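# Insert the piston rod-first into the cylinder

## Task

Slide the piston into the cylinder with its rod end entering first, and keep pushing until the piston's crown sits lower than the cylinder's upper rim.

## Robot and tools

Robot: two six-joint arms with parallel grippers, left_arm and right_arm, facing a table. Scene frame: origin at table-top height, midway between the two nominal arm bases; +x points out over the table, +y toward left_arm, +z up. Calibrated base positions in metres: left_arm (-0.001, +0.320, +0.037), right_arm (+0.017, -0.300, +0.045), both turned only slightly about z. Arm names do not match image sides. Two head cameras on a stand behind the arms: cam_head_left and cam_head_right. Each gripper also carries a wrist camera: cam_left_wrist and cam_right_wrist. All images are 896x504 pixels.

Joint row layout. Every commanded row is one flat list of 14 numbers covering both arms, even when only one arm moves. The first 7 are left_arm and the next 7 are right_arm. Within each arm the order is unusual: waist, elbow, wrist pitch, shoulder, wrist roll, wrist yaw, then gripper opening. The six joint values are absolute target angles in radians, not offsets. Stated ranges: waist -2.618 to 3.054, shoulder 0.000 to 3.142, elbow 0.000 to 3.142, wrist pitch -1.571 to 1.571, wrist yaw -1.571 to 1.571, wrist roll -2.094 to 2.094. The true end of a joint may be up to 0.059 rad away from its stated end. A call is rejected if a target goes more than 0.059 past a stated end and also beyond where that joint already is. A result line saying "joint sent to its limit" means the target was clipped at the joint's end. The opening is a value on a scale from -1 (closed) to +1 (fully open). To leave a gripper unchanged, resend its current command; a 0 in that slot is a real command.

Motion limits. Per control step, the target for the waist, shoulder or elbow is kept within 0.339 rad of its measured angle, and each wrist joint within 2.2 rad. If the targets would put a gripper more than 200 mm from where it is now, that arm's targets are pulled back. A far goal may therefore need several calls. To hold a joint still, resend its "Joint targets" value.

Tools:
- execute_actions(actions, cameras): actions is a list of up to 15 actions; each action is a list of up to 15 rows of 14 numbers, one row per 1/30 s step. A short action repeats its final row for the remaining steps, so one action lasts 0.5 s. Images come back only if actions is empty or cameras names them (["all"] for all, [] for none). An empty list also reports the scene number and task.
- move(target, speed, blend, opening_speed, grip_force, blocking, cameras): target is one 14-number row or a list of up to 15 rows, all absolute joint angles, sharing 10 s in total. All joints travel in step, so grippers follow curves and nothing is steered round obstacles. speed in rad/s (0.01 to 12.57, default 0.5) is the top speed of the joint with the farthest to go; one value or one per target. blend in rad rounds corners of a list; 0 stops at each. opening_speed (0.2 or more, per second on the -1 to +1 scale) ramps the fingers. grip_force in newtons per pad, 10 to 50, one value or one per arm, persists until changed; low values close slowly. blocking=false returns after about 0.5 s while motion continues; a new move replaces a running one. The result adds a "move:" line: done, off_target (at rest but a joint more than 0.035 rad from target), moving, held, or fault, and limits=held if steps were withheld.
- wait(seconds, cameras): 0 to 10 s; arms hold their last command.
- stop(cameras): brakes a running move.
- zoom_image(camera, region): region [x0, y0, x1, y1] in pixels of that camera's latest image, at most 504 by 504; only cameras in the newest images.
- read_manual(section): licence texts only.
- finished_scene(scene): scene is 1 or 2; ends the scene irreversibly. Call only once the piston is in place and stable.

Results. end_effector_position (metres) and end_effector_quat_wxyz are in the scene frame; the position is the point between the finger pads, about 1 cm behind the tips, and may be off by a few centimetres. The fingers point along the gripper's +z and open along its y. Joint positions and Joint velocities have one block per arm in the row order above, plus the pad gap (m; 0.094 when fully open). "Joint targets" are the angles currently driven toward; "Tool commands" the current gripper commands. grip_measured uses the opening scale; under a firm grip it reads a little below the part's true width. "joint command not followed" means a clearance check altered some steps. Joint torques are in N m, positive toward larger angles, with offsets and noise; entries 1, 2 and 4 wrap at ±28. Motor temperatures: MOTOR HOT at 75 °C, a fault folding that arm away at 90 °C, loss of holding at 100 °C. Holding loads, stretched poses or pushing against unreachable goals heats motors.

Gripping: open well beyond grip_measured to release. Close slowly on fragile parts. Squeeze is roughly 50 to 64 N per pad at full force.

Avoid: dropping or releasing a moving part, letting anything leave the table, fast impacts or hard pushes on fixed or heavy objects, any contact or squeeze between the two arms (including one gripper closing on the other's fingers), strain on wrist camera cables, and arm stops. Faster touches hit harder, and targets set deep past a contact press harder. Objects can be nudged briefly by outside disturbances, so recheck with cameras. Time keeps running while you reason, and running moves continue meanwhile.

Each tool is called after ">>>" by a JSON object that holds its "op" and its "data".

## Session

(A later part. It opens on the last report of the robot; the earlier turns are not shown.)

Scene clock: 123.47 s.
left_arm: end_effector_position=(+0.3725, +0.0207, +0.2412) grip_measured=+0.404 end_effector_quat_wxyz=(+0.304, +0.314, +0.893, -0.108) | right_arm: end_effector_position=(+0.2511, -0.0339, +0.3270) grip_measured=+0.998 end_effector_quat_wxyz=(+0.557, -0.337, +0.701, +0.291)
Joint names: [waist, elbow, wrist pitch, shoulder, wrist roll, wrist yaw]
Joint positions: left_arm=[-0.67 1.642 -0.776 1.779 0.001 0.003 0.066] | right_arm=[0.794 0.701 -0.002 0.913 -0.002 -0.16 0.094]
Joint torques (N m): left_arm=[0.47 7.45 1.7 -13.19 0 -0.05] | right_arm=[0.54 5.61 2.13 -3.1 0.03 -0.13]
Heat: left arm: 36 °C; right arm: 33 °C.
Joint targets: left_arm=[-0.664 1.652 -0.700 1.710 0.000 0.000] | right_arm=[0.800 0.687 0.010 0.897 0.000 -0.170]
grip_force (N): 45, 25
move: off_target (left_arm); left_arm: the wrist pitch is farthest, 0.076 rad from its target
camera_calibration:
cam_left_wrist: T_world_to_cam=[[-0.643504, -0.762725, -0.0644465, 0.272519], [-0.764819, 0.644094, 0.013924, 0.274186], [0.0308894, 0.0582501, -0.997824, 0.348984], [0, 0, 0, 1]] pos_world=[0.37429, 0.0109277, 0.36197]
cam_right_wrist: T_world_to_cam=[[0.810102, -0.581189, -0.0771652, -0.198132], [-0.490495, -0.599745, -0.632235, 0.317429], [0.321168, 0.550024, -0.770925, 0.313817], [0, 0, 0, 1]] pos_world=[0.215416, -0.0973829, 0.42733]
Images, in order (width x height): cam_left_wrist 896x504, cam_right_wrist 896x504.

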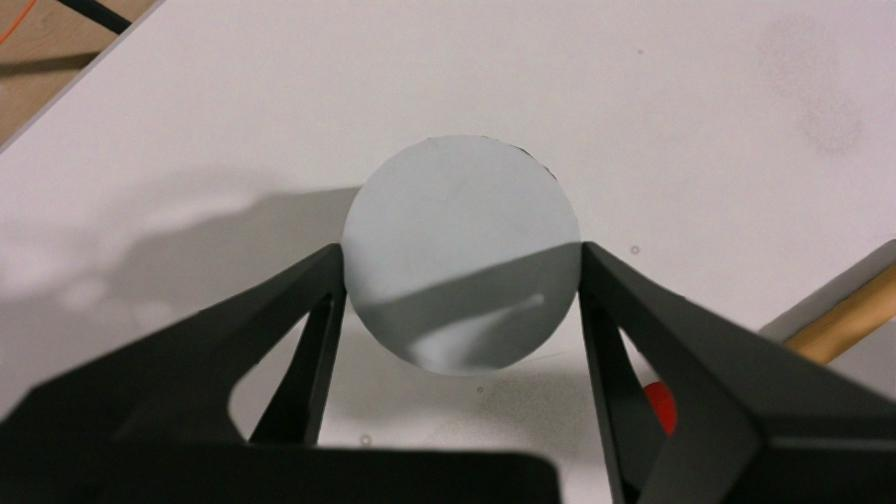

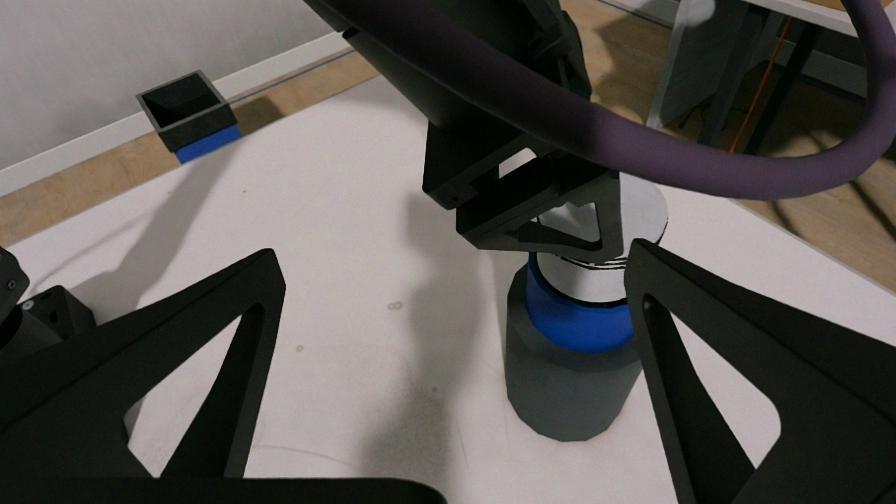

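>>> {"op": "move", "data": {"target": [-0.6595, 1.652, -0.688, 1.710, 0.0, 0.0, 0.30, 0.80, 0.687, 0.01, 0.897, 0, -0.17, 1.0], "speed": 0.1, "cameras": ["cam_right_wrist"]}}

>>> {"op": "zoom_image", "data": {"camera": "cam_right_wrist", "region": [490, 150, 690, 360]}}

Scene clock: 127.73 s.
left_arm: end_effector_position=(+0.3756, +0.0211, +0.2429) grip_measured=+0.404 end_effector_quat_wxyz=(+0.309, +0.312, +0.892, -0.109) | right_arm: end_effector_position=(+0.2511, -0.0339, +0.3270) grip_measured=+0.998 end_effector_quat_wxyz=(+0.557, -0.337, +0.701, +0.291)
Joint names: [waist, elbow, wrist pitch, shoulder, wrist roll, wrist yaw]
Joint positions: left_arm=[-0.665 1.642 -0.766 1.779 0.001 0.003 0.066] | right_arm=[0.794 0.701 -0.002 0.913 -0.002 -0.16 0.094]
Joint torques (N m): left_arm=[0.49 7.43 1.73 -13.22 0 -0.06] | right_arm=[0.72 5.64 2.14 -3.14 0.05 -0.15]
Heat: left arm: 36 °C; right arm: 33 °C.
Joint targets: left_arm=[-0.659 1.652 -0.688 1.710 0.000 0.000] | right_arm=[0.800 0.687 0.010 0.897 0.000 -0.170]
grip_force (N): 45, 25
move: off_target (left_arm); left_arm: the wrist pitch is farthest, 0.078 rad from its target
camera_calibration:
cam_right_wrist: T_world_to_cam=[[0.810102, -0.581189, -0.0771652, -0.198132], [-0.490495, -0.599745, -0.632235, 0.317429], [0.321168, 0.550024, -0.770925, 0.313817], [0, 0, 0, 1]] pos_world=[0.215416, -0.0973829, 0.42733]
Images, in order (width x height): cam_right_wrist 896x504.

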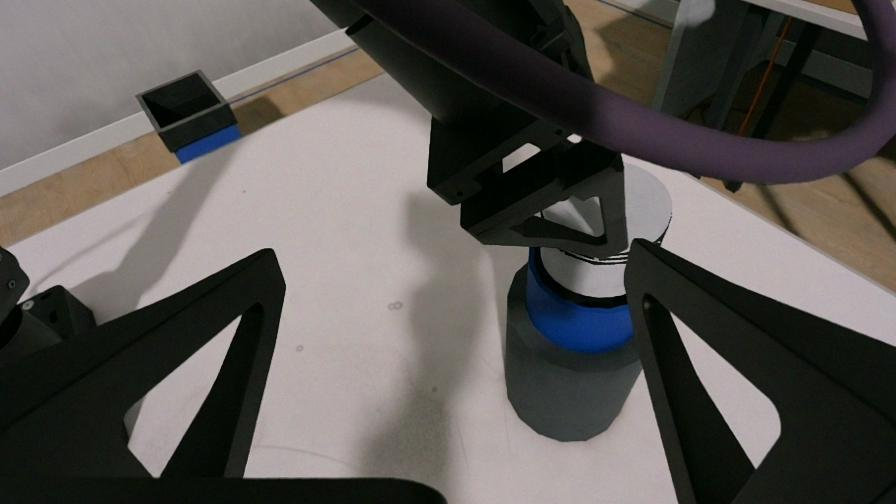

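Scaled by 2.400 from the camera's 896x504 image, which has a finer 1280x720 frame.

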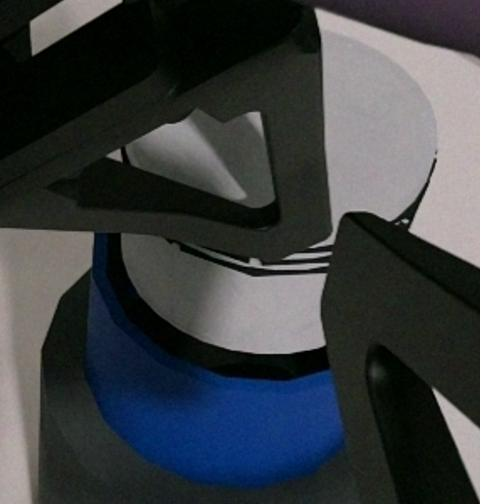

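>>> {"op": "move", "data": {"target": [-0.6595, 1.585, -0.627, 1.704, 0.0, 0.0, 0.30, 0.80, 0.687, 0.01, 0.897, 0, -0.17, 1.0], "speed": 0.1, "cameras": ["cam_right_wrist"]}}

>>> {"op": "zoom_image", "data": {"camera": "cam_right_wrist", "region": [490, 150, 690, 360]}}

Scene clock: 130.40 s.
left_arm: end_effector_position=(+0.3757, +0.0211, +0.2271) grip_measured=+0.404 end_effector_quat_wxyz=(+0.309, +0.312, +0.892, -0.109) | right_arm: end_effector_position=(+0.2511, -0.0339, +0.3270) grip_measured=+0.998 end_effector_quat_wxyz=(+0.557, -0.337, +0.701, +0.291)
Joint names: [waist, elbow, wrist pitch, shoulder, wrist roll, wrist yaw]
Joint positions: left_arm=[-0.665 1.576 -0.704 1.776 0.001 0.003 0.066] | right_arm=[0.794 0.701 -0.002 0.913 -0.002 -0.16 0.094]
Joint torques (N m): left_arm=[0.49 7.36 1.72 -13.46 0 -0.05] | right_arm=[0.66 5.53 2.12 -3.18 0.07 -0.12]
Heat: left arm: 37 °C; right arm: 33 °C.
Joint targets: left_arm=[-0.659 1.585 -0.627 1.704 0.000 0.000] | right_arm=[0.800 0.687 0.010 0.897 0.000 -0.170]
grip_force (N): 45, 25
move: off_target (left_arm); left_arm: the wrist pitch is farthest, 0.077 rad from its target
camera_calibration:
cam_right_wrist: T_world_to_cam=[[0.810102, -0.581189, -0.0771652, -0.198132], [-0.490495, -0.599745, -0.632235, 0.317429], [0.321168, 0.550024, -0.770925, 0.313817], [0, 0, 0, 1]] pos_world=[0.215416, -0.0973829, 0.42733]
Images, in order (width x height): cam_right_wrist 896x504.

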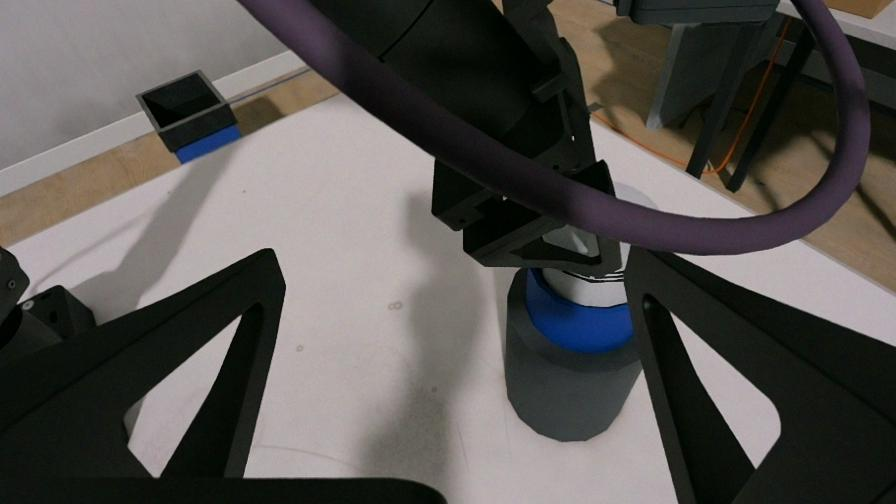

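Scaled by 2.400 from the camera's 896x504 image, which has a finer 1280x720 frame.

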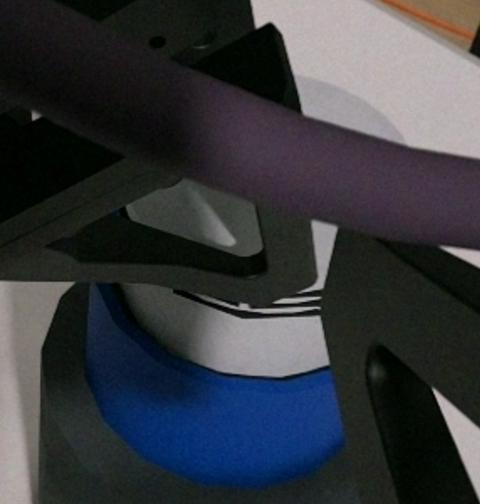

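>>> {"op": "move", "data": {"target": [-0.6595, 1.513, -0.562, 1.696, 0.0, 0.0, 0.30, 0.80, 0.70, -0.25, 0.65, 0, -0.17, 1.0], "speed": 0.3, "cameras": ["cam_right_wrist", "cam_left_wrist"]}}

>>> {"op": "zoom_image", "data": {"camera": "cam_right_wrist", "region": [480, 200, 720, 430]}}

Scene clock: 133.67 s.
left_arm: end_effector_position=(+0.3745, +0.0220, +0.2111) grip_measured=+0.404 end_effector_quat_wxyz=(+0.309, +0.312, +0.892, -0.109) | right_arm: end_effector_position=(+0.2101, -0.0733, +0.3462) grip_measured=+0.998 end_effector_quat_wxyz=(+0.562, -0.336, +0.696, +0.293)
Joint names: [waist, elbow, wrist pitch, shoulder, wrist roll, wrist yaw]
Joint positions: left_arm=[-0.665 1.506 -0.639 1.77 0.001 0.003 0.066] | right_arm=[0.794 0.701 -0.244 0.657 -0.002 -0.16 0.094]
Joint torques (N m): left_arm=[0.5 7.32 1.73 -13.56 0 -0.05] | right_arm=[0.69 6.27 1.9 -0.23 0.05 -0.14]
Heat: left arm: 37 °C; right arm: 33 °C.
Joint targets: left_arm=[-0.659 1.513 -0.562 1.696 0.000 0.000] | right_arm=[0.800 0.700 -0.250 0.650 0.000 -0.170]
grip_force (N): 45, 25
move: off_target (left_arm); left_arm: the wrist pitch is farthest, 0.077 rad from its target
camera_calibration:
cam_left_wrist: T_world_to_cam=[[-0.639545, -0.766028, -0.0646749, 0.271434], [-0.767814, 0.640658, 0.00447643, 0.278618], [0.0380054, 0.0525212, -0.997896, 0.316317], [0, 0, 0, 1]] pos_world=[0.375499, 0.0128145, 0.33196]
cam_right_wrist: T_world_to_cam=[[0.81086, -0.580447, -0.0747451, -0.187278], [-0.484207, -0.593649, -0.642747, 0.288556], [0.328708, 0.55737, -0.762423, 0.35956], [0, 0, 0, 1]] pos_world=[0.173387, -0.137812, 0.445607]
Images, in order (width x height): cam_left_wrist 896x504, cam_right_wrist 896x504.

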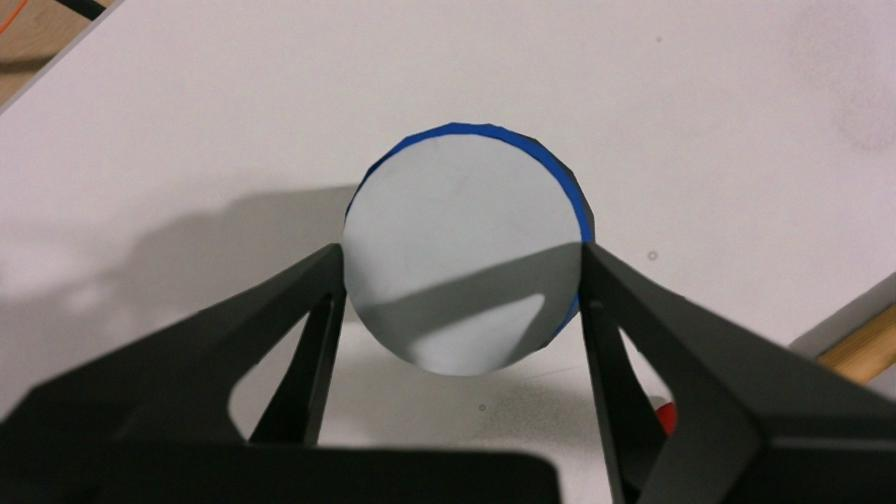

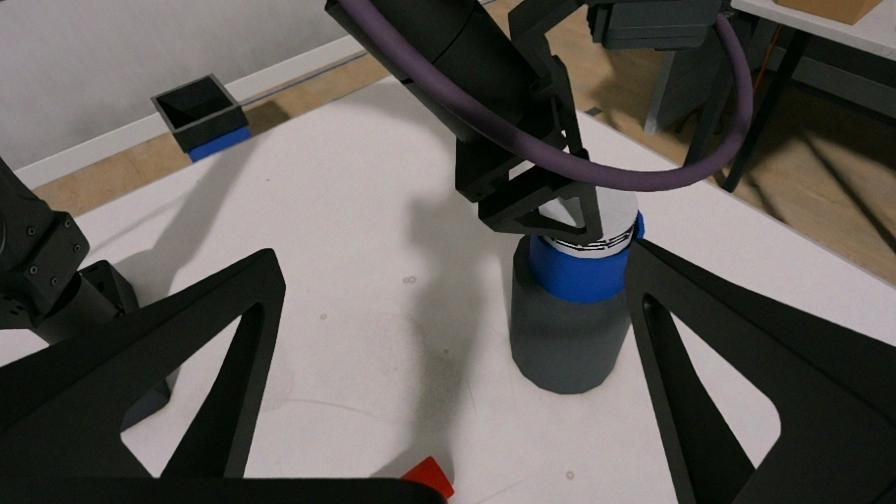

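Scaled by 2.100 from the camera's 896x504 image, which has a finer 1280x720 frame.

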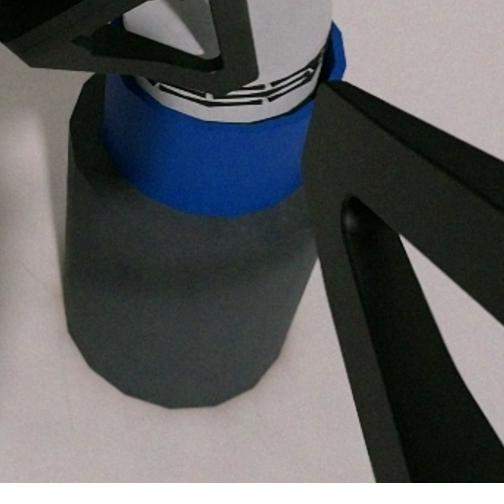

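>>> {"op": "move", "data": {"target": [[-0.6595, 1.501, -0.551, 1.693, 0.0, 0.0, 0.30, 0.80, 0.70, -0.25, 0.65, 0, -0.17, 1.0], [-0.6595, 1.501, -0.551, 1.693, 0.0, 0.0, 0.42, 0.80, 0.70, -0.25, 0.65, 0, -0.17, 1.0], [-0.6595, 1.501, -0.551, 1.693, 0.0, 0.0, 0.435, 0.80, 0.70, -0.25, 0.65, 0, -0.17, 1.0], [-0.6595, 1.501, -0.551, 1.693, 0.0, 0.0, 0.445, 0.80, 0.70, -0.25, 0.65, 0, -0.17, 1.0], [-0.6595, 1.501, -0.551, 1.693, 0.0, 0.0, 0.451, 0.80, 0.70, -0.25, 0.65, 0, -0.17, 1.0], [-0.6595, 1.501, -0.551, 1.693, 0.0, 0.0, 0.456, 0.80, 0.70, -0.25, 0.65, 0, -0.17, 1.0], [-0.6595, 1.501, -0.551, 1.693, 0.0, 0.0, 0.461, 0.80, 0.70, -0.25, 0.65, 0, -0.17, 1.0]], "speed": 0.2, "cameras": ["cam_left_wrist"]}}

>>> {"op": "zoom_image", "data": {"camera": "cam_left_wrist", "region": [310, 100, 620, 400]}}

Scene clock: 139.77 s.
left_arm: end_effector_position=(+0.3805, +0.0172, +0.2393) grip_measured=+0.459 end_effector_quat_wxyz=(+0.355, +0.306, +0.875, -0.125) | right_arm: end_effector_position=(+0.2101, -0.0733, +0.3461) grip_measured=+0.998 end_effector_quat_wxyz=(+0.562, -0.336, +0.697, +0.293)
Joint names: [waist, elbow, wrist pitch, shoulder, wrist roll, wrist yaw]
Joint positions: left_arm=[-0.665 1.494 -0.57 1.724 0.001 0.003 0.069] | right_arm=[0.794 0.701 -0.244 0.657 -0.002 -0.16 0.094]
Joint torques (N m): left_arm=[0.51 7.41 1.3 -9.91 0 -0.06] | right_arm=[0.65 6.22 1.93 -0.31 0.02 -0.12]
Heat: left arm: 37 °C; right arm: 33 °C.
Joint targets: left_arm=[-0.659 1.501 -0.551 1.693 0.000 0.000] | right_arm=[0.800 0.700 -0.250 0.650 0.000 -0.170]
grip_force (N): 45, 25
move: done; target 2's new numbers were sent with left_arm's wrist pitch 0.078 rad from that target; target 3's new numbers were sent with left_arm's wrist pitch 0.077 rad from that target; target 4's new numbers were sent with left_arm's wrist pitch 0.076 rad from that target
camera_calibration:
cam_left_wrist: T_world_to_cam=[[-0.634125, -0.770324, -0.0669908, 0.271979], [-0.763963, 0.637542, -0.0994995, 0.309495], [0.119356, -0.0119165, -0.99278, 0.313408], [0, 0, 0, 1]] pos_world=[0.371504, 0.0159309, 0.36016]
Images, in order (width x height): cam_left_wrist 896x504.

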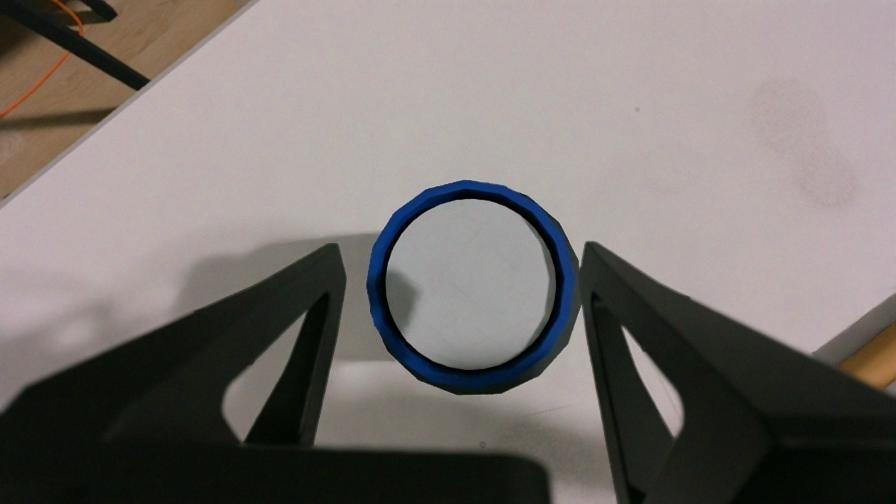

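Scaled by 1.626 from the camera's 896x504 image, which has a finer 1280x720 frame.

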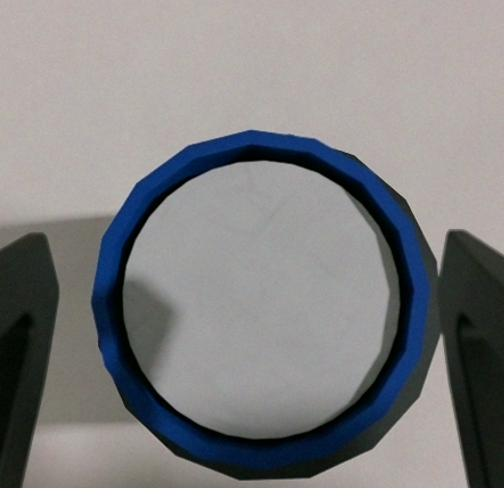

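>>> {"op": "move", "data": {"target": [[-0.662, 1.501, -0.551, 1.693, 0.0, 0.0, 1.0, 0.80, 0.70, -0.25, 0.65, 0, -0.17, 1.0], [-0.662, 1.262, -0.320, 1.685, 0.0, 0.0, 1.0, 0.80, 0.70, -0.25, 0.65, 0, -0.17, 1.0]], "speed": 0.3, "cameras": ["cam_left_wrist", "cam_right_wrist"]}}

>>> {"op": "zoom_image", "data": {"camera": "cam_left_wrist", "region": [290, 100, 640, 400]}}

>>> {"op": "zoom_image", "data": {"camera": "cam_right_wrist", "region": [480, 200, 720, 430]}}

Scene clock: 153.33 s.
left_arm: end_effector_position=(+0.3765, +0.0204, +0.1835) grip_measured=+0.998 end_effector_quat_wxyz=(+0.356, +0.306, +0.874, -0.125) | right_arm: end_effector_position=(+0.2101, -0.0733, +0.3461) grip_measured=+0.998 end_effector_quat_wxyz=(+0.562, -0.336, +0.697, +0.293)
Joint names: [waist, elbow, wrist pitch, shoulder, wrist roll, wrist yaw]
Joint positions: left_arm=[-0.665 1.269 -0.341 1.724 0.001 0.003 0.094] | right_arm=[0.794 0.701 -0.244 0.657 -0.002 -0.16 0.094]
Joint torques (N m): left_arm=[0.27 6.34 1.32 -10.45 0 -0.05] | right_arm=[0.7 6.17 1.92 -0.28 0.05 -0.14]
Heat: left arm: 36 °C; right arm: 33 °C.
Joint targets: left_arm=[-0.662 1.262 -0.320 1.685 0.000 0.000] | right_arm=[0.800 0.700 -0.250 0.650 0.000 -0.170]
grip_force (N): 45, 25
move: off_target (left_arm); left_arm: the shoulder is farthest, 0.039 rad from its target
camera_calibration:
cam_left_wrist: T_world_to_cam=[[-0.633956, -0.770463, -0.0669845, 0.268143], [-0.763644, 0.637324, -0.103273, 0.299456], [0.122259, -0.0143182, -0.992395, 0.257326], [0, 0, 0, 1]] pos_world=[0.367208, 0.0194277, 0.304256]
cam_right_wrist: T_world_to_cam=[[0.810835, -0.580474, -0.0748074, -0.187199], [-0.484396, -0.593837, -0.642431, 0.288418], [0.328491, 0.557142, -0.762684, 0.35955], [0, 0, 0, 1]] pos_world=[0.173387, -0.137711, 0.445508]
Images, in order (width x height): cam_left_wrist 896x504, cam_right_wrist 896x504.

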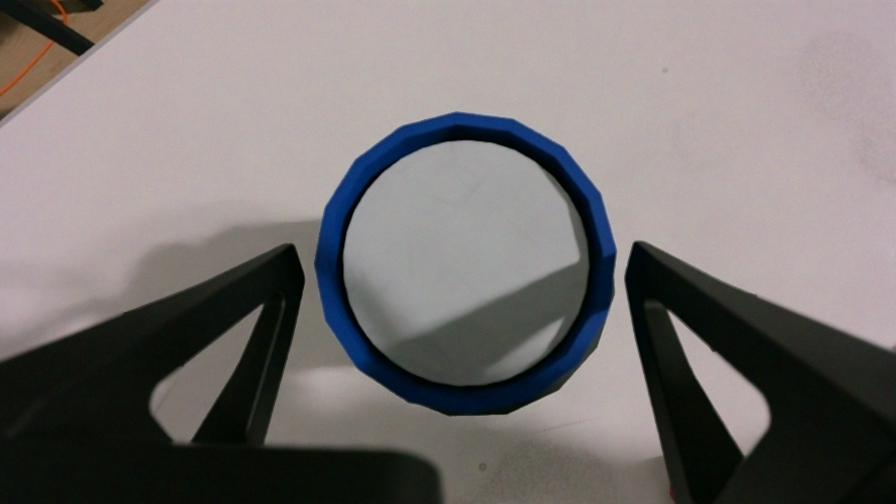

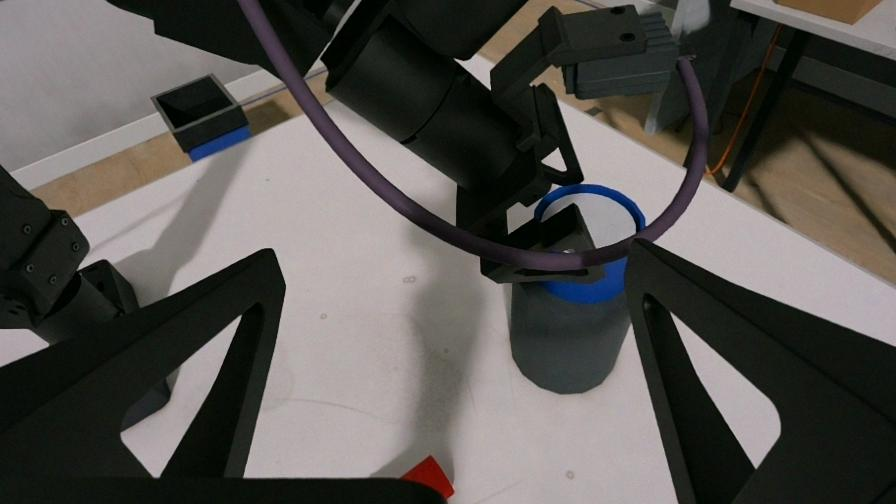

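Scaled by 1.440 from the camera's 896x504 image, which has a finer 1280x720 frame.

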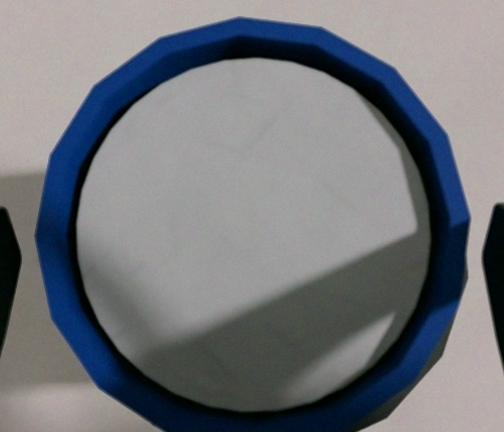

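Scaled by 2.100 from the camera's 896x504 image, which has a finer 1280x720 frame.

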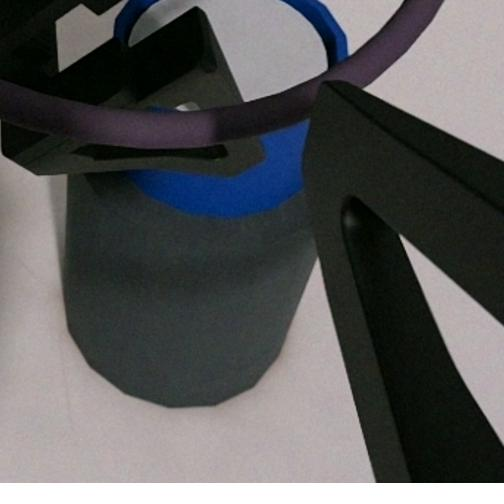

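>>> {"op": "move", "data": {"target": [[-0.662, 1.262, -0.320, 1.685, 0.0, 0.0, 0.60, 0.80, 0.70, -0.25, 0.65, 0, -0.17, 1.0], [-0.667, 1.262, -0.320, 1.685, 0.0, 0.0, 0.60, 0.80, 0.70, -0.25, 0.65, 0, -0.17, 1.0]], "speed": 0.1, "grip_force": [20, 25], "cameras": ["cam_left_wrist"]}}

>>> {"op": "zoom_image", "data": {"camera": "cam_left_wrist", "region": [290, 100, 640, 430]}}

Scene clock: 157.63 s.
left_arm: end_effector_position=(+0.3764, +0.0201, +0.1836) grip_measured=+0.717 end_effector_quat_wxyz=(+0.357, +0.306, +0.874, -0.126) | right_arm: end_effector_position=(+0.2101, -0.0733, +0.3461) grip_measured=+0.998 end_effector_quat_wxyz=(+0.562, -0.336, +0.697, +0.293)
Joint names: [waist, elbow, wrist pitch, shoulder, wrist roll, wrist yaw]
Joint positions: left_arm=[-0.665 1.269 -0.34 1.724 0.001 0.004 0.081] | right_arm=[0.794 0.701 -0.244 0.657 -0.002 -0.16 0.094]
Joint torques (N m): left_arm=[-0.17 6.34 1.31 -10.45 0 -0.06] | right_arm=[0.66 6.22 1.91 -0.35 0.02 -0.12]
Heat: left arm: 36 °C; right arm: 33 °C.
Joint targets: left_arm=[-0.667 1.262 -0.320 1.685 0.000 0.000] | right_arm=[0.800 0.700 -0.250 0.650 0.000 -0.170]
grip_force (N): 20, 25
move: off_target (left_arm); left_arm: the shoulder is farthest, 0.039 rad from its target
camera_calibration:
cam_left_wrist: T_world_to_cam=[[-0.634631, -0.76995, -0.0664933, 0.26795], [-0.763037, 0.637921, -0.104075, 0.299602], [0.12255, -0.0153126, -0.992344, 0.257429], [0, 0, 0, 1]] pos_world=[0.367109, 0.0191276, 0.304456]
Images, in order (width x height): cam_left_wrist 896x504.

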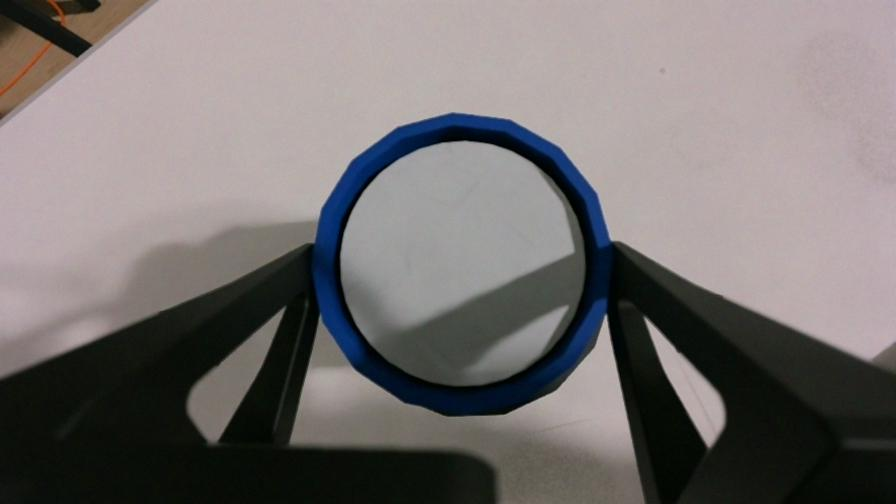

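Scaled by 1.440 from the camera's 896x504 image, which has a finer 1280x720 frame.

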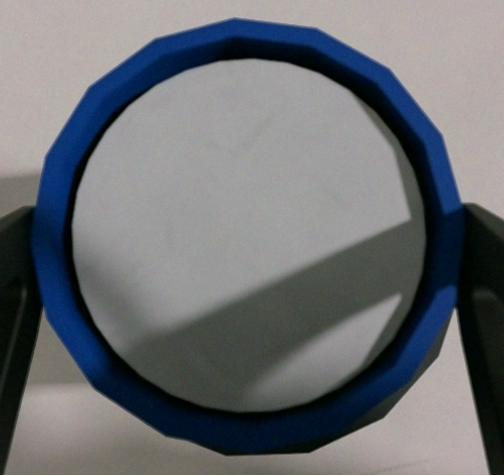

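>>> {"op": "move", "data": {"target": [-0.674, 1.262, -0.320, 1.685, 0.0, 0.0, 0.60, 0.80, 0.70, -0.25, 0.65, 0, -0.17, 1.0], "speed": 0.1, "cameras": ["cam_left_wrist"]}}

>>> {"op": "zoom_image", "data": {"camera": "cam_left_wrist", "region": [290, 100, 640, 430]}}

Scene clock: 158.97 s.
left_arm: end_effector_position=(+0.3753, +0.0186, +0.1836) grip_measured=+0.717 end_effector_quat_wxyz=(+0.356, +0.307, +0.873, -0.127) | right_arm: end_effector_position=(+0.2101, -0.0733, +0.3461) grip_measured=+0.998 end_effector_quat_wxyz=(+0.562, -0.336, +0.697, +0.293)
Joint names: [waist, elbow, wrist pitch, shoulder, wrist roll, wrist yaw]
Joint positions: left_arm=[-0.669 1.269 -0.34 1.724 0.001 0.004 0.081] | right_arm=[0.794 0.701 -0.244 0.657 -0.002 -0.16 0.094]
Joint torques (N m): left_arm=[-0.46 6.34 1.32 -10.45 0 -0.06] | right_arm=[0.68 6.15 1.91 -0.34 0.02 -0.13]
Heat: left arm: 37 °C; right arm: 33 °C.
Joint targets: left_arm=[-0.674 1.262 -0.320 1.685 0.000 0.000] | right_arm=[0.800 0.700 -0.250 0.650 0.000 -0.170]
grip_force (N): 20, 25
move: off_target (left_arm); left_arm: the shoulder is farthest, 0.039 rad from its target
camera_calibration:
cam_left_wrist: T_world_to_cam=[[-0.637547, -0.767541, -0.0664519, 0.267125], [-0.76062, 0.640806, -0.104044, 0.298631], [0.122441, -0.0157886, -0.99235, 0.257605], [0, 0, 0, 1]] pos_world=[0.365908, 0.0177321, 0.304456]
Images, in order (width x height): cam_left_wrist 896x504.

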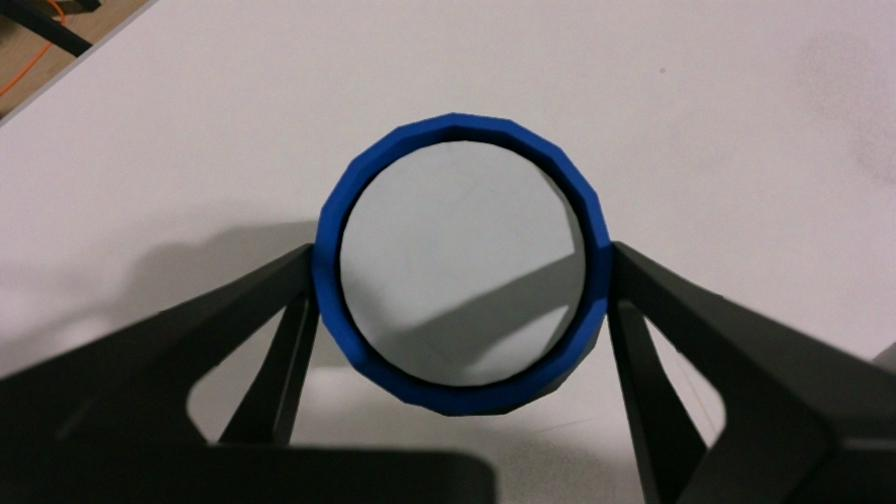

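Scaled by 1.440 from the camera's 896x504 image, which has a finer 1280x720 frame.

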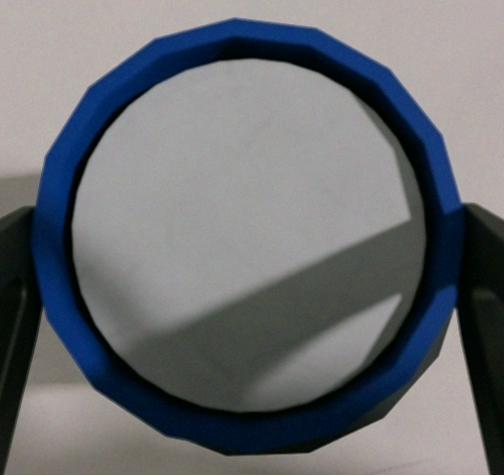

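>>> {"op": "move", "data": {"target": [-0.684, 1.262, -0.320, 1.685, 0.0, 0.0, 0.60, 0.80, 0.70, -0.25, 0.65, 0, -0.17, 1.0], "speed": 0.1, "cameras": ["cam_left_wrist"]}}

>>> {"op": "zoom_image", "data": {"camera": "cam_left_wrist", "region": [290, 100, 640, 430]}}

Scene clock: 160.63 s.
left_arm: end_effector_position=(+0.3738, +0.0168, +0.1836) grip_measured=+0.717 end_effector_quat_wxyz=(+0.356, +0.310, +0.872, -0.127) | right_arm: end_effector_position=(+0.2101, -0.0733, +0.3461) grip_measured=+0.998 end_effector_quat_wxyz=(+0.562, -0.336, +0.697, +0.293)
Joint names: [waist, elbow, wrist pitch, shoulder, wrist roll, wrist yaw]
Joint positions: left_arm=[-0.674 1.269 -0.34 1.724 0.001 0.003 0.081] | right_arm=[0.794 0.701 -0.244 0.657 -0.002 -0.16 0.094]
Joint torques (N m): left_arm=[-0.94 6.34 1.32 -10.45 0 -0.06] | right_arm=[0.61 6.31 1.92 -0.29 0.02 -0.11]
Heat: left arm: 37 °C; right arm: 33 °C.
Joint targets: left_arm=[-0.684 1.262 -0.320 1.685 0.000 0.000] | right_arm=[0.800 0.700 -0.250 0.650 0.000 -0.170]
grip_force (N): 20, 25
move: off_target (left_arm); left_arm: the shoulder is farthest, 0.039 rad from its target
camera_calibration:
cam_left_wrist: T_world_to_cam=[[-0.641183, -0.764482, -0.0667211, 0.26615], [-0.757543, 0.644443, -0.10403, 0.297456], [0.122527, -0.0161579, -0.992334, 0.25773], [0, 0, 0, 1]] pos_world=[0.364408, 0.015938, 0.304456]
Images, in order (width x height): cam_left_wrist 896x504.

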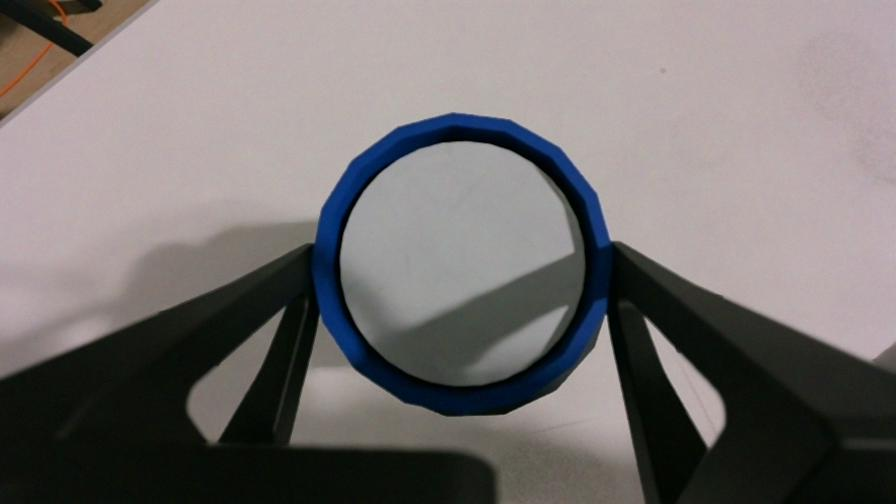

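Scaled by 1.440 from the camera's 896x504 image, which has a finer 1280x720 frame.

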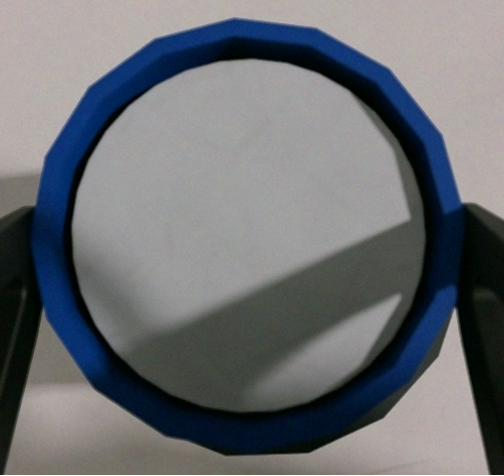

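>>> {"op": "move", "data": {"target": [-0.694, 1.262, -0.320, 1.685, 0.0, 0.0, 0.60, 0.80, 0.70, -0.25, 0.65, 0, -0.17, 1.0], "speed": 0.1, "cameras": ["cam_left_wrist"]}}

>>> {"op": "zoom_image", "data": {"camera": "cam_left_wrist", "region": [290, 100, 640, 430]}}

Scene clock: 162.00 s.
left_arm: end_effector_position=(+0.3734, +0.0163, +0.1836) grip_measured=+0.717 end_effector_quat_wxyz=(+0.357, +0.310, +0.872, -0.124) | right_arm: end_effector_position=(+0.2101, -0.0733, +0.3461) grip_measured=+0.998 end_effector_quat_wxyz=(+0.562, -0.336, +0.697, +0.293)
Joint names: [waist, elbow, wrist pitch, shoulder, wrist roll, wrist yaw]
Joint positions: left_arm=[-0.679 1.269 -0.34 1.724 0.001 -0.006 0.081] | right_arm=[0.794 0.701 -0.244 0.657 -0.002 -0.16 0.094]
Joint torques (N m): left_arm=[-1.39 6.34 1.32 -10.45 0 0.04] | right_arm=[0.62 6.32 1.92 -0.31 0.03 -0.11]
Heat: left arm: 37 °C; right arm: 33 °C.
Joint targets: left_arm=[-0.694 1.262 -0.320 1.685 0.000 0.000] | right_arm=[0.800 0.700 -0.250 0.650 0.000 -0.170]
grip_force (N): 20, 25
move: off_target (left_arm); left_arm: the shoulder is farthest, 0.039 rad from its target
camera_calibration:
cam_left_wrist: T_world_to_cam=[[-0.639543, -0.765228, -0.0735525, 0.266227], [-0.75822, 0.643671, -0.103877, 0.297685], [0.126833, -0.0106649, -0.991867, 0.255928], [0, 0, 0, 1]] pos_world=[0.363514, 0.0148431, 0.30435]
Images, in order (width x height): cam_left_wrist 896x504.

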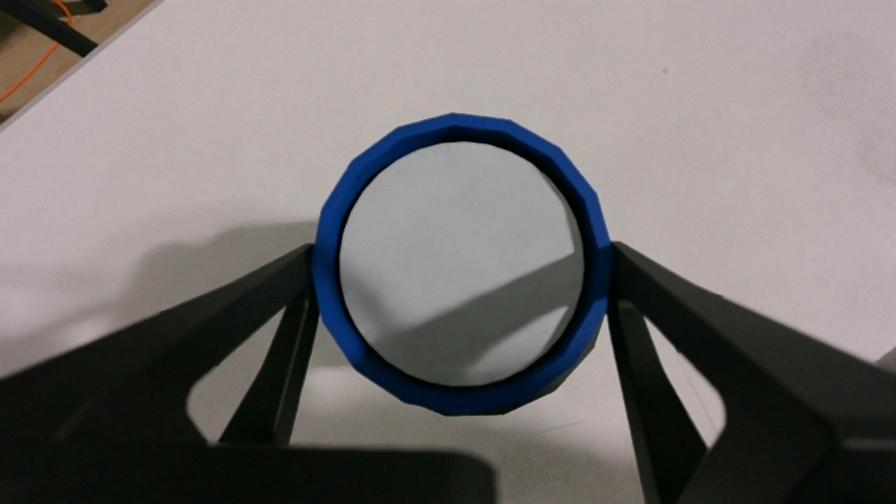

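Scaled by 1.440 from the camera's 896x504 image, which has a finer 1280x720 frame.

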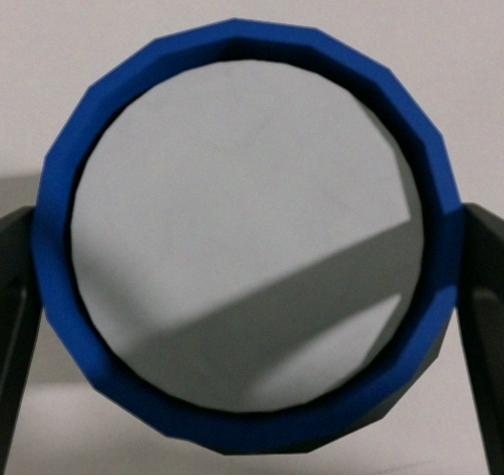

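>>> {"op": "move", "data": {"target": [-0.706, 1.262, -0.320, 1.685, 0.0, 0.0, 0.60, 0.80, 0.70, -0.25, 0.65, 0, -0.17, 1.0], "speed": 0.1, "cameras": ["cam_left_wrist"]}}

>>> {"op": "zoom_image", "data": {"camera": "cam_left_wrist", "region": [290, 100, 640, 430]}}

Scene clock: 163.57 s.
left_arm: end_effector_position=(+0.3727, +0.0155, +0.1843) grip_measured=+0.717 end_effector_quat_wxyz=(+0.360, +0.311, +0.872, -0.120) | right_arm: end_effector_position=(+0.2101, -0.0733, +0.3461) grip_measured=+0.998 end_effector_quat_wxyz=(+0.562, -0.336, +0.697, +0.293)
Joint names: [waist, elbow, wrist pitch, shoulder, wrist roll, wrist yaw]
Joint positions: left_arm=[-0.686 1.269 -0.34 1.722 0.001 -0.02 0.081] | right_arm=[0.794 0.701 -0.244 0.657 -0.002 -0.16 0.094]
Joint torques (N m): left_arm=[-1.83 6.34 1.32 -10.32 0 0.18] | right_arm=[0.65 6.13 1.93 -0.25 0.04 -0.13]
Heat: left arm: 37 °C; right arm: 33 °C.
Joint targets: left_arm=[-0.706 1.262 -0.320 1.685 0.000 0.000] | right_arm=[0.800 0.700 -0.250 0.650 0.000 -0.170]
grip_force (N): 20, 25
move: off_target (left_arm); left_arm: the shoulder is farthest, 0.037 rad from its target
camera_calibration:
cam_left_wrist: T_world_to_cam=[[-0.637342, -0.766091, -0.0830653, 0.266081], [-0.758832, 0.64272, -0.10529, 0.298306], [0.13405, -0.00407347, -0.990966, 0.253823], [0, 0, 0, 1]] pos_world=[0.361924, 0.0131492, 0.305041]
Images, in order (width x height): cam_left_wrist 896x504.

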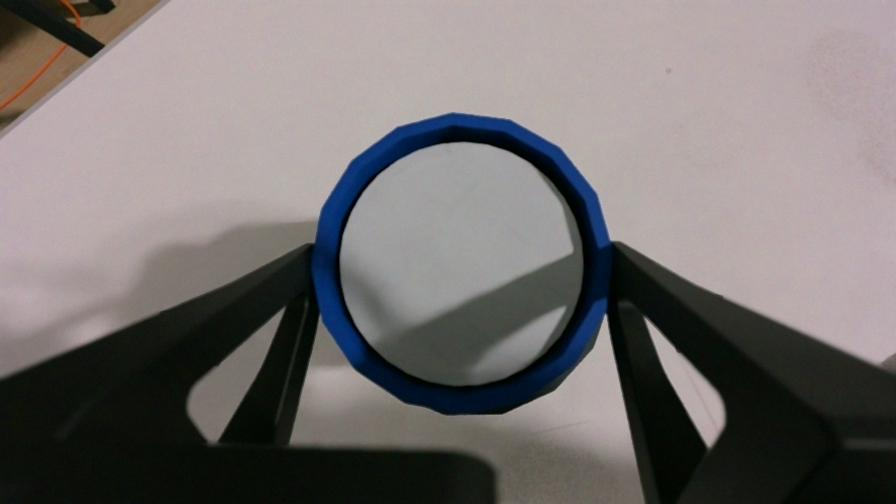

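Scaled by 1.440 from the camera's 896x504 image, which has a finer 1280x720 frame.

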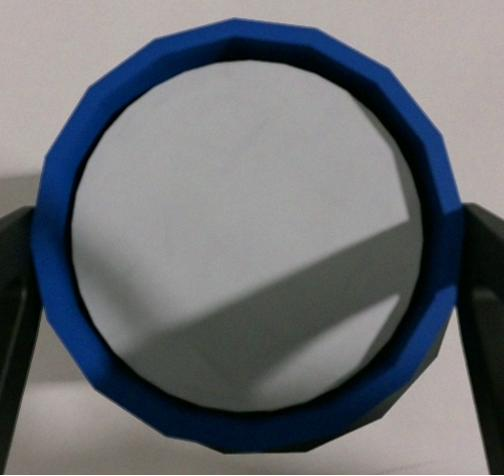

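>>> {"op": "move", "data": {"target": [-0.712, 1.262, -0.320, 1.685, 0.0, 0.03, 0.60, 0.80, 0.70, -0.25, 0.65, 0, -0.17, 1.0], "speed": 0.1, "cameras": ["cam_left_wrist"]}}

>>> {"op": "zoom_image", "data": {"camera": "cam_left_wrist", "region": [290, 100, 640, 430]}}

Scene clock: 165.67 s.
left_arm: end_effector_position=(+0.3724, +0.0152, +0.1845) grip_measured=+0.717 end_effector_quat_wxyz=(+0.360, +0.311, +0.872, -0.120) | right_arm: end_effector_position=(+0.2101, -0.0733, +0.3461) grip_measured=+0.998 end_effector_quat_wxyz=(+0.562, -0.336, +0.697, +0.293)
Joint names: [waist, elbow, wrist pitch, shoulder, wrist roll, wrist yaw]
Joint positions: left_arm=[-0.687 1.269 -0.34 1.722 0.001 -0.02 0.081] | right_arm=[0.794 0.701 -0.244 0.657 -0.002 -0.16 0.094]
Joint torques (N m): left_arm=[-2.33 6.32 1.31 -10.3 0 0.51] | right_arm=[0.66 6.27 1.91 -0.29 0.05 -0.12]
Heat: left arm: 37 °C; right arm: 33 °C.
Joint targets: left_arm=[-0.712 1.262 -0.320 1.685 0.000 0.030] | right_arm=[0.800 0.700 -0.250 0.650 0.000 -0.170]
grip_force (N): 20, 25
move: off_target (left_arm); left_arm: the wrist yaw is farthest, 0.050 rad from its target
camera_calibration:
cam_left_wrist: T_world_to_cam=[[-0.637865, -0.76566, -0.0830238, 0.265925], [-0.758341, 0.64323, -0.105711, 0.298172], [0.134342, -0.00446911, -0.990925, 0.253947], [0, 0, 0, 1]] pos_world=[0.361624, 0.0129496, 0.305241]
Images, in order (width x height): cam_left_wrist 896x504.

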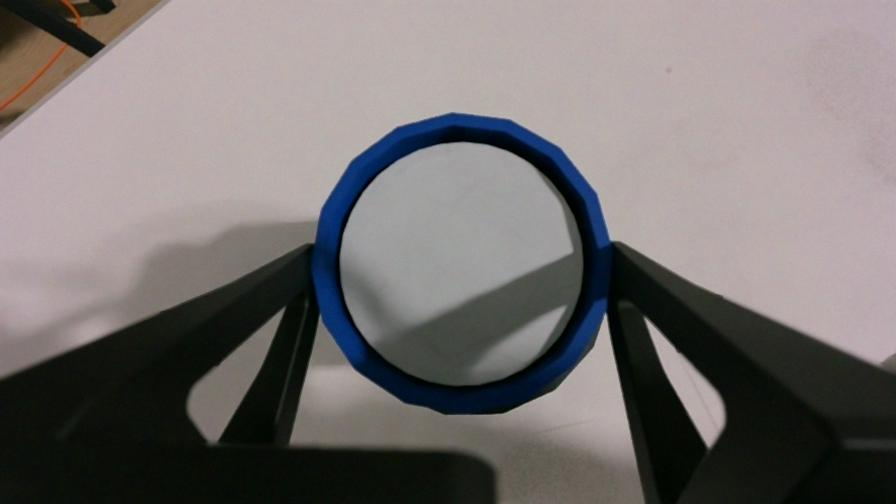

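Scaled by 1.440 from the camera's 896x504 image, which has a finer 1280x720 frame.

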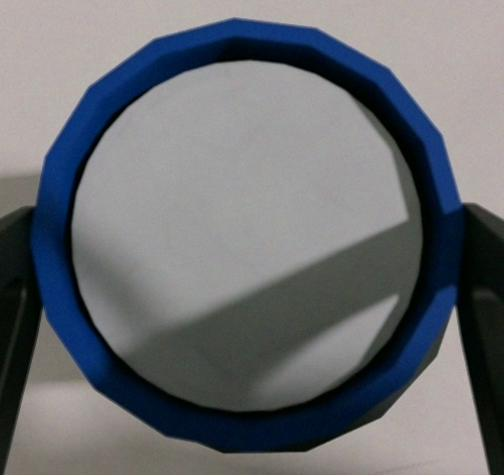

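>>> {"op": "move", "data": {"target": [-0.700, 1.262, -0.320, 1.685, 0.0, 0.01, 0.60, 0.80, 0.70, -0.25, 0.65, 0, 0.09, 1.0], "speed": 0.3, "cameras": ["cam_right_wrist"]}}

>>> {"op": "zoom_image", "data": {"camera": "cam_right_wrist", "region": [340, 180, 580, 410]}}

Scene clock: 170.60 s.
left_arm: end_effector_position=(+0.3725, +0.0153, +0.1845) grip_measured=+0.717 end_effector_quat_wxyz=(+0.360, +0.311, +0.872, -0.120) | right_arm: end_effector_position=(+0.2405, -0.1024, +0.3457) grip_measured=+0.998 end_effector_quat_wxyz=(+0.597, -0.268, +0.726, +0.209)
Joint names: [waist, elbow, wrist pitch, shoulder, wrist roll, wrist yaw]
Joint positions: left_arm=[-0.687 1.269 -0.34 1.722 0.001 -0.02 0.081] | right_arm=[0.794 0.701 -0.244 0.657 -0.002 0.073 0.094]
Joint torques (N m): left_arm=[-1.22 6.34 1.31 -10.3 0 0.3] | right_arm=[0.69 6.2 1.92 -0.4 0.04 0.17]
Heat: left arm: 37 °C; right arm: 33 °C.
Joint targets: left_arm=[-0.700 1.262 -0.320 1.685 0.000 0.010] | right_arm=[0.800 0.700 -0.250 0.650 0.000 0.090]
grip_force (N): 20, 25
move: off_target (left_arm); left_arm: the shoulder is farthest, 0.037 rad from its target
camera_calibration:
cam_right_wrist: T_world_to_cam=[[0.659211, -0.751419, -0.0284713, -0.225871], [-0.588495, -0.49197, -0.641592, 0.320844], [0.468097, 0.4397, -0.766518, 0.32116], [0, 0, 0, 1]] pos_world=[0.187378, -0.153093, 0.445595]
Images, in order (width x height): cam_right_wrist 896x504.

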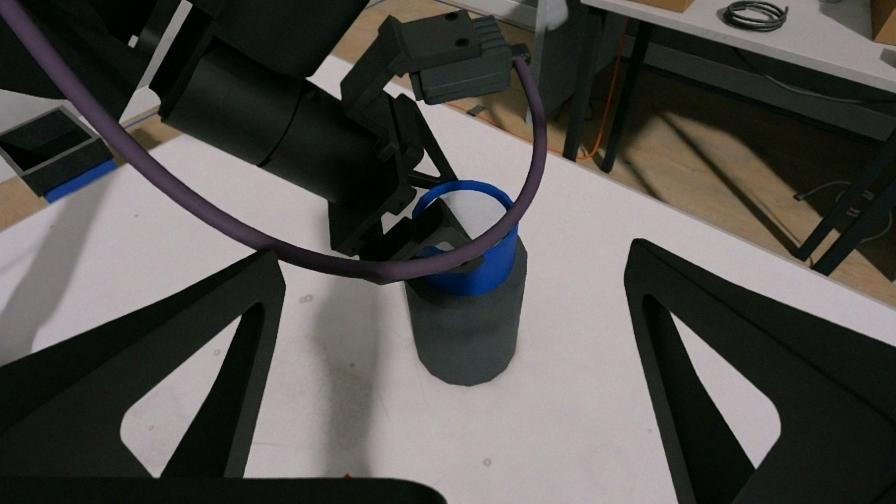

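Scaled by 2.100 from the camera's 896x504 image, which has a finer 1280x720 frame.

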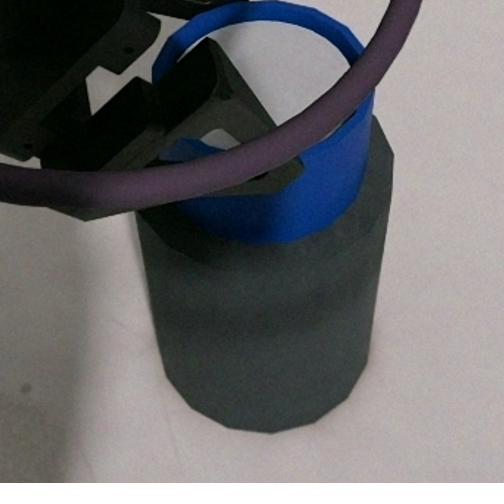

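>>> {"op": "zoom_image", "data": {"camera": "cam_right_wrist", "region": [395, 170, 545, 290]}}

>>> {"op": "zoom_image", "data": {"camera": "cam_right_wrist", "region": [395, 270, 545, 390]}}

Scaled by 3.360 from the camera's 896x504 image, which has a finer 1280x720 frame.

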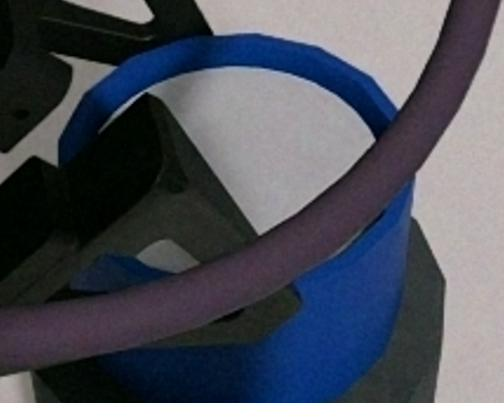

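Scaled by 3.360 from the camera's 896x504 image, which has a finer 1280x720 frame.

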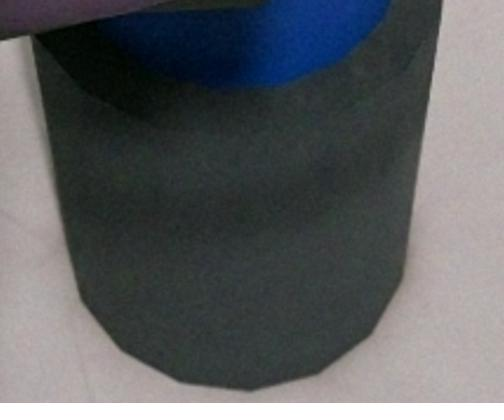

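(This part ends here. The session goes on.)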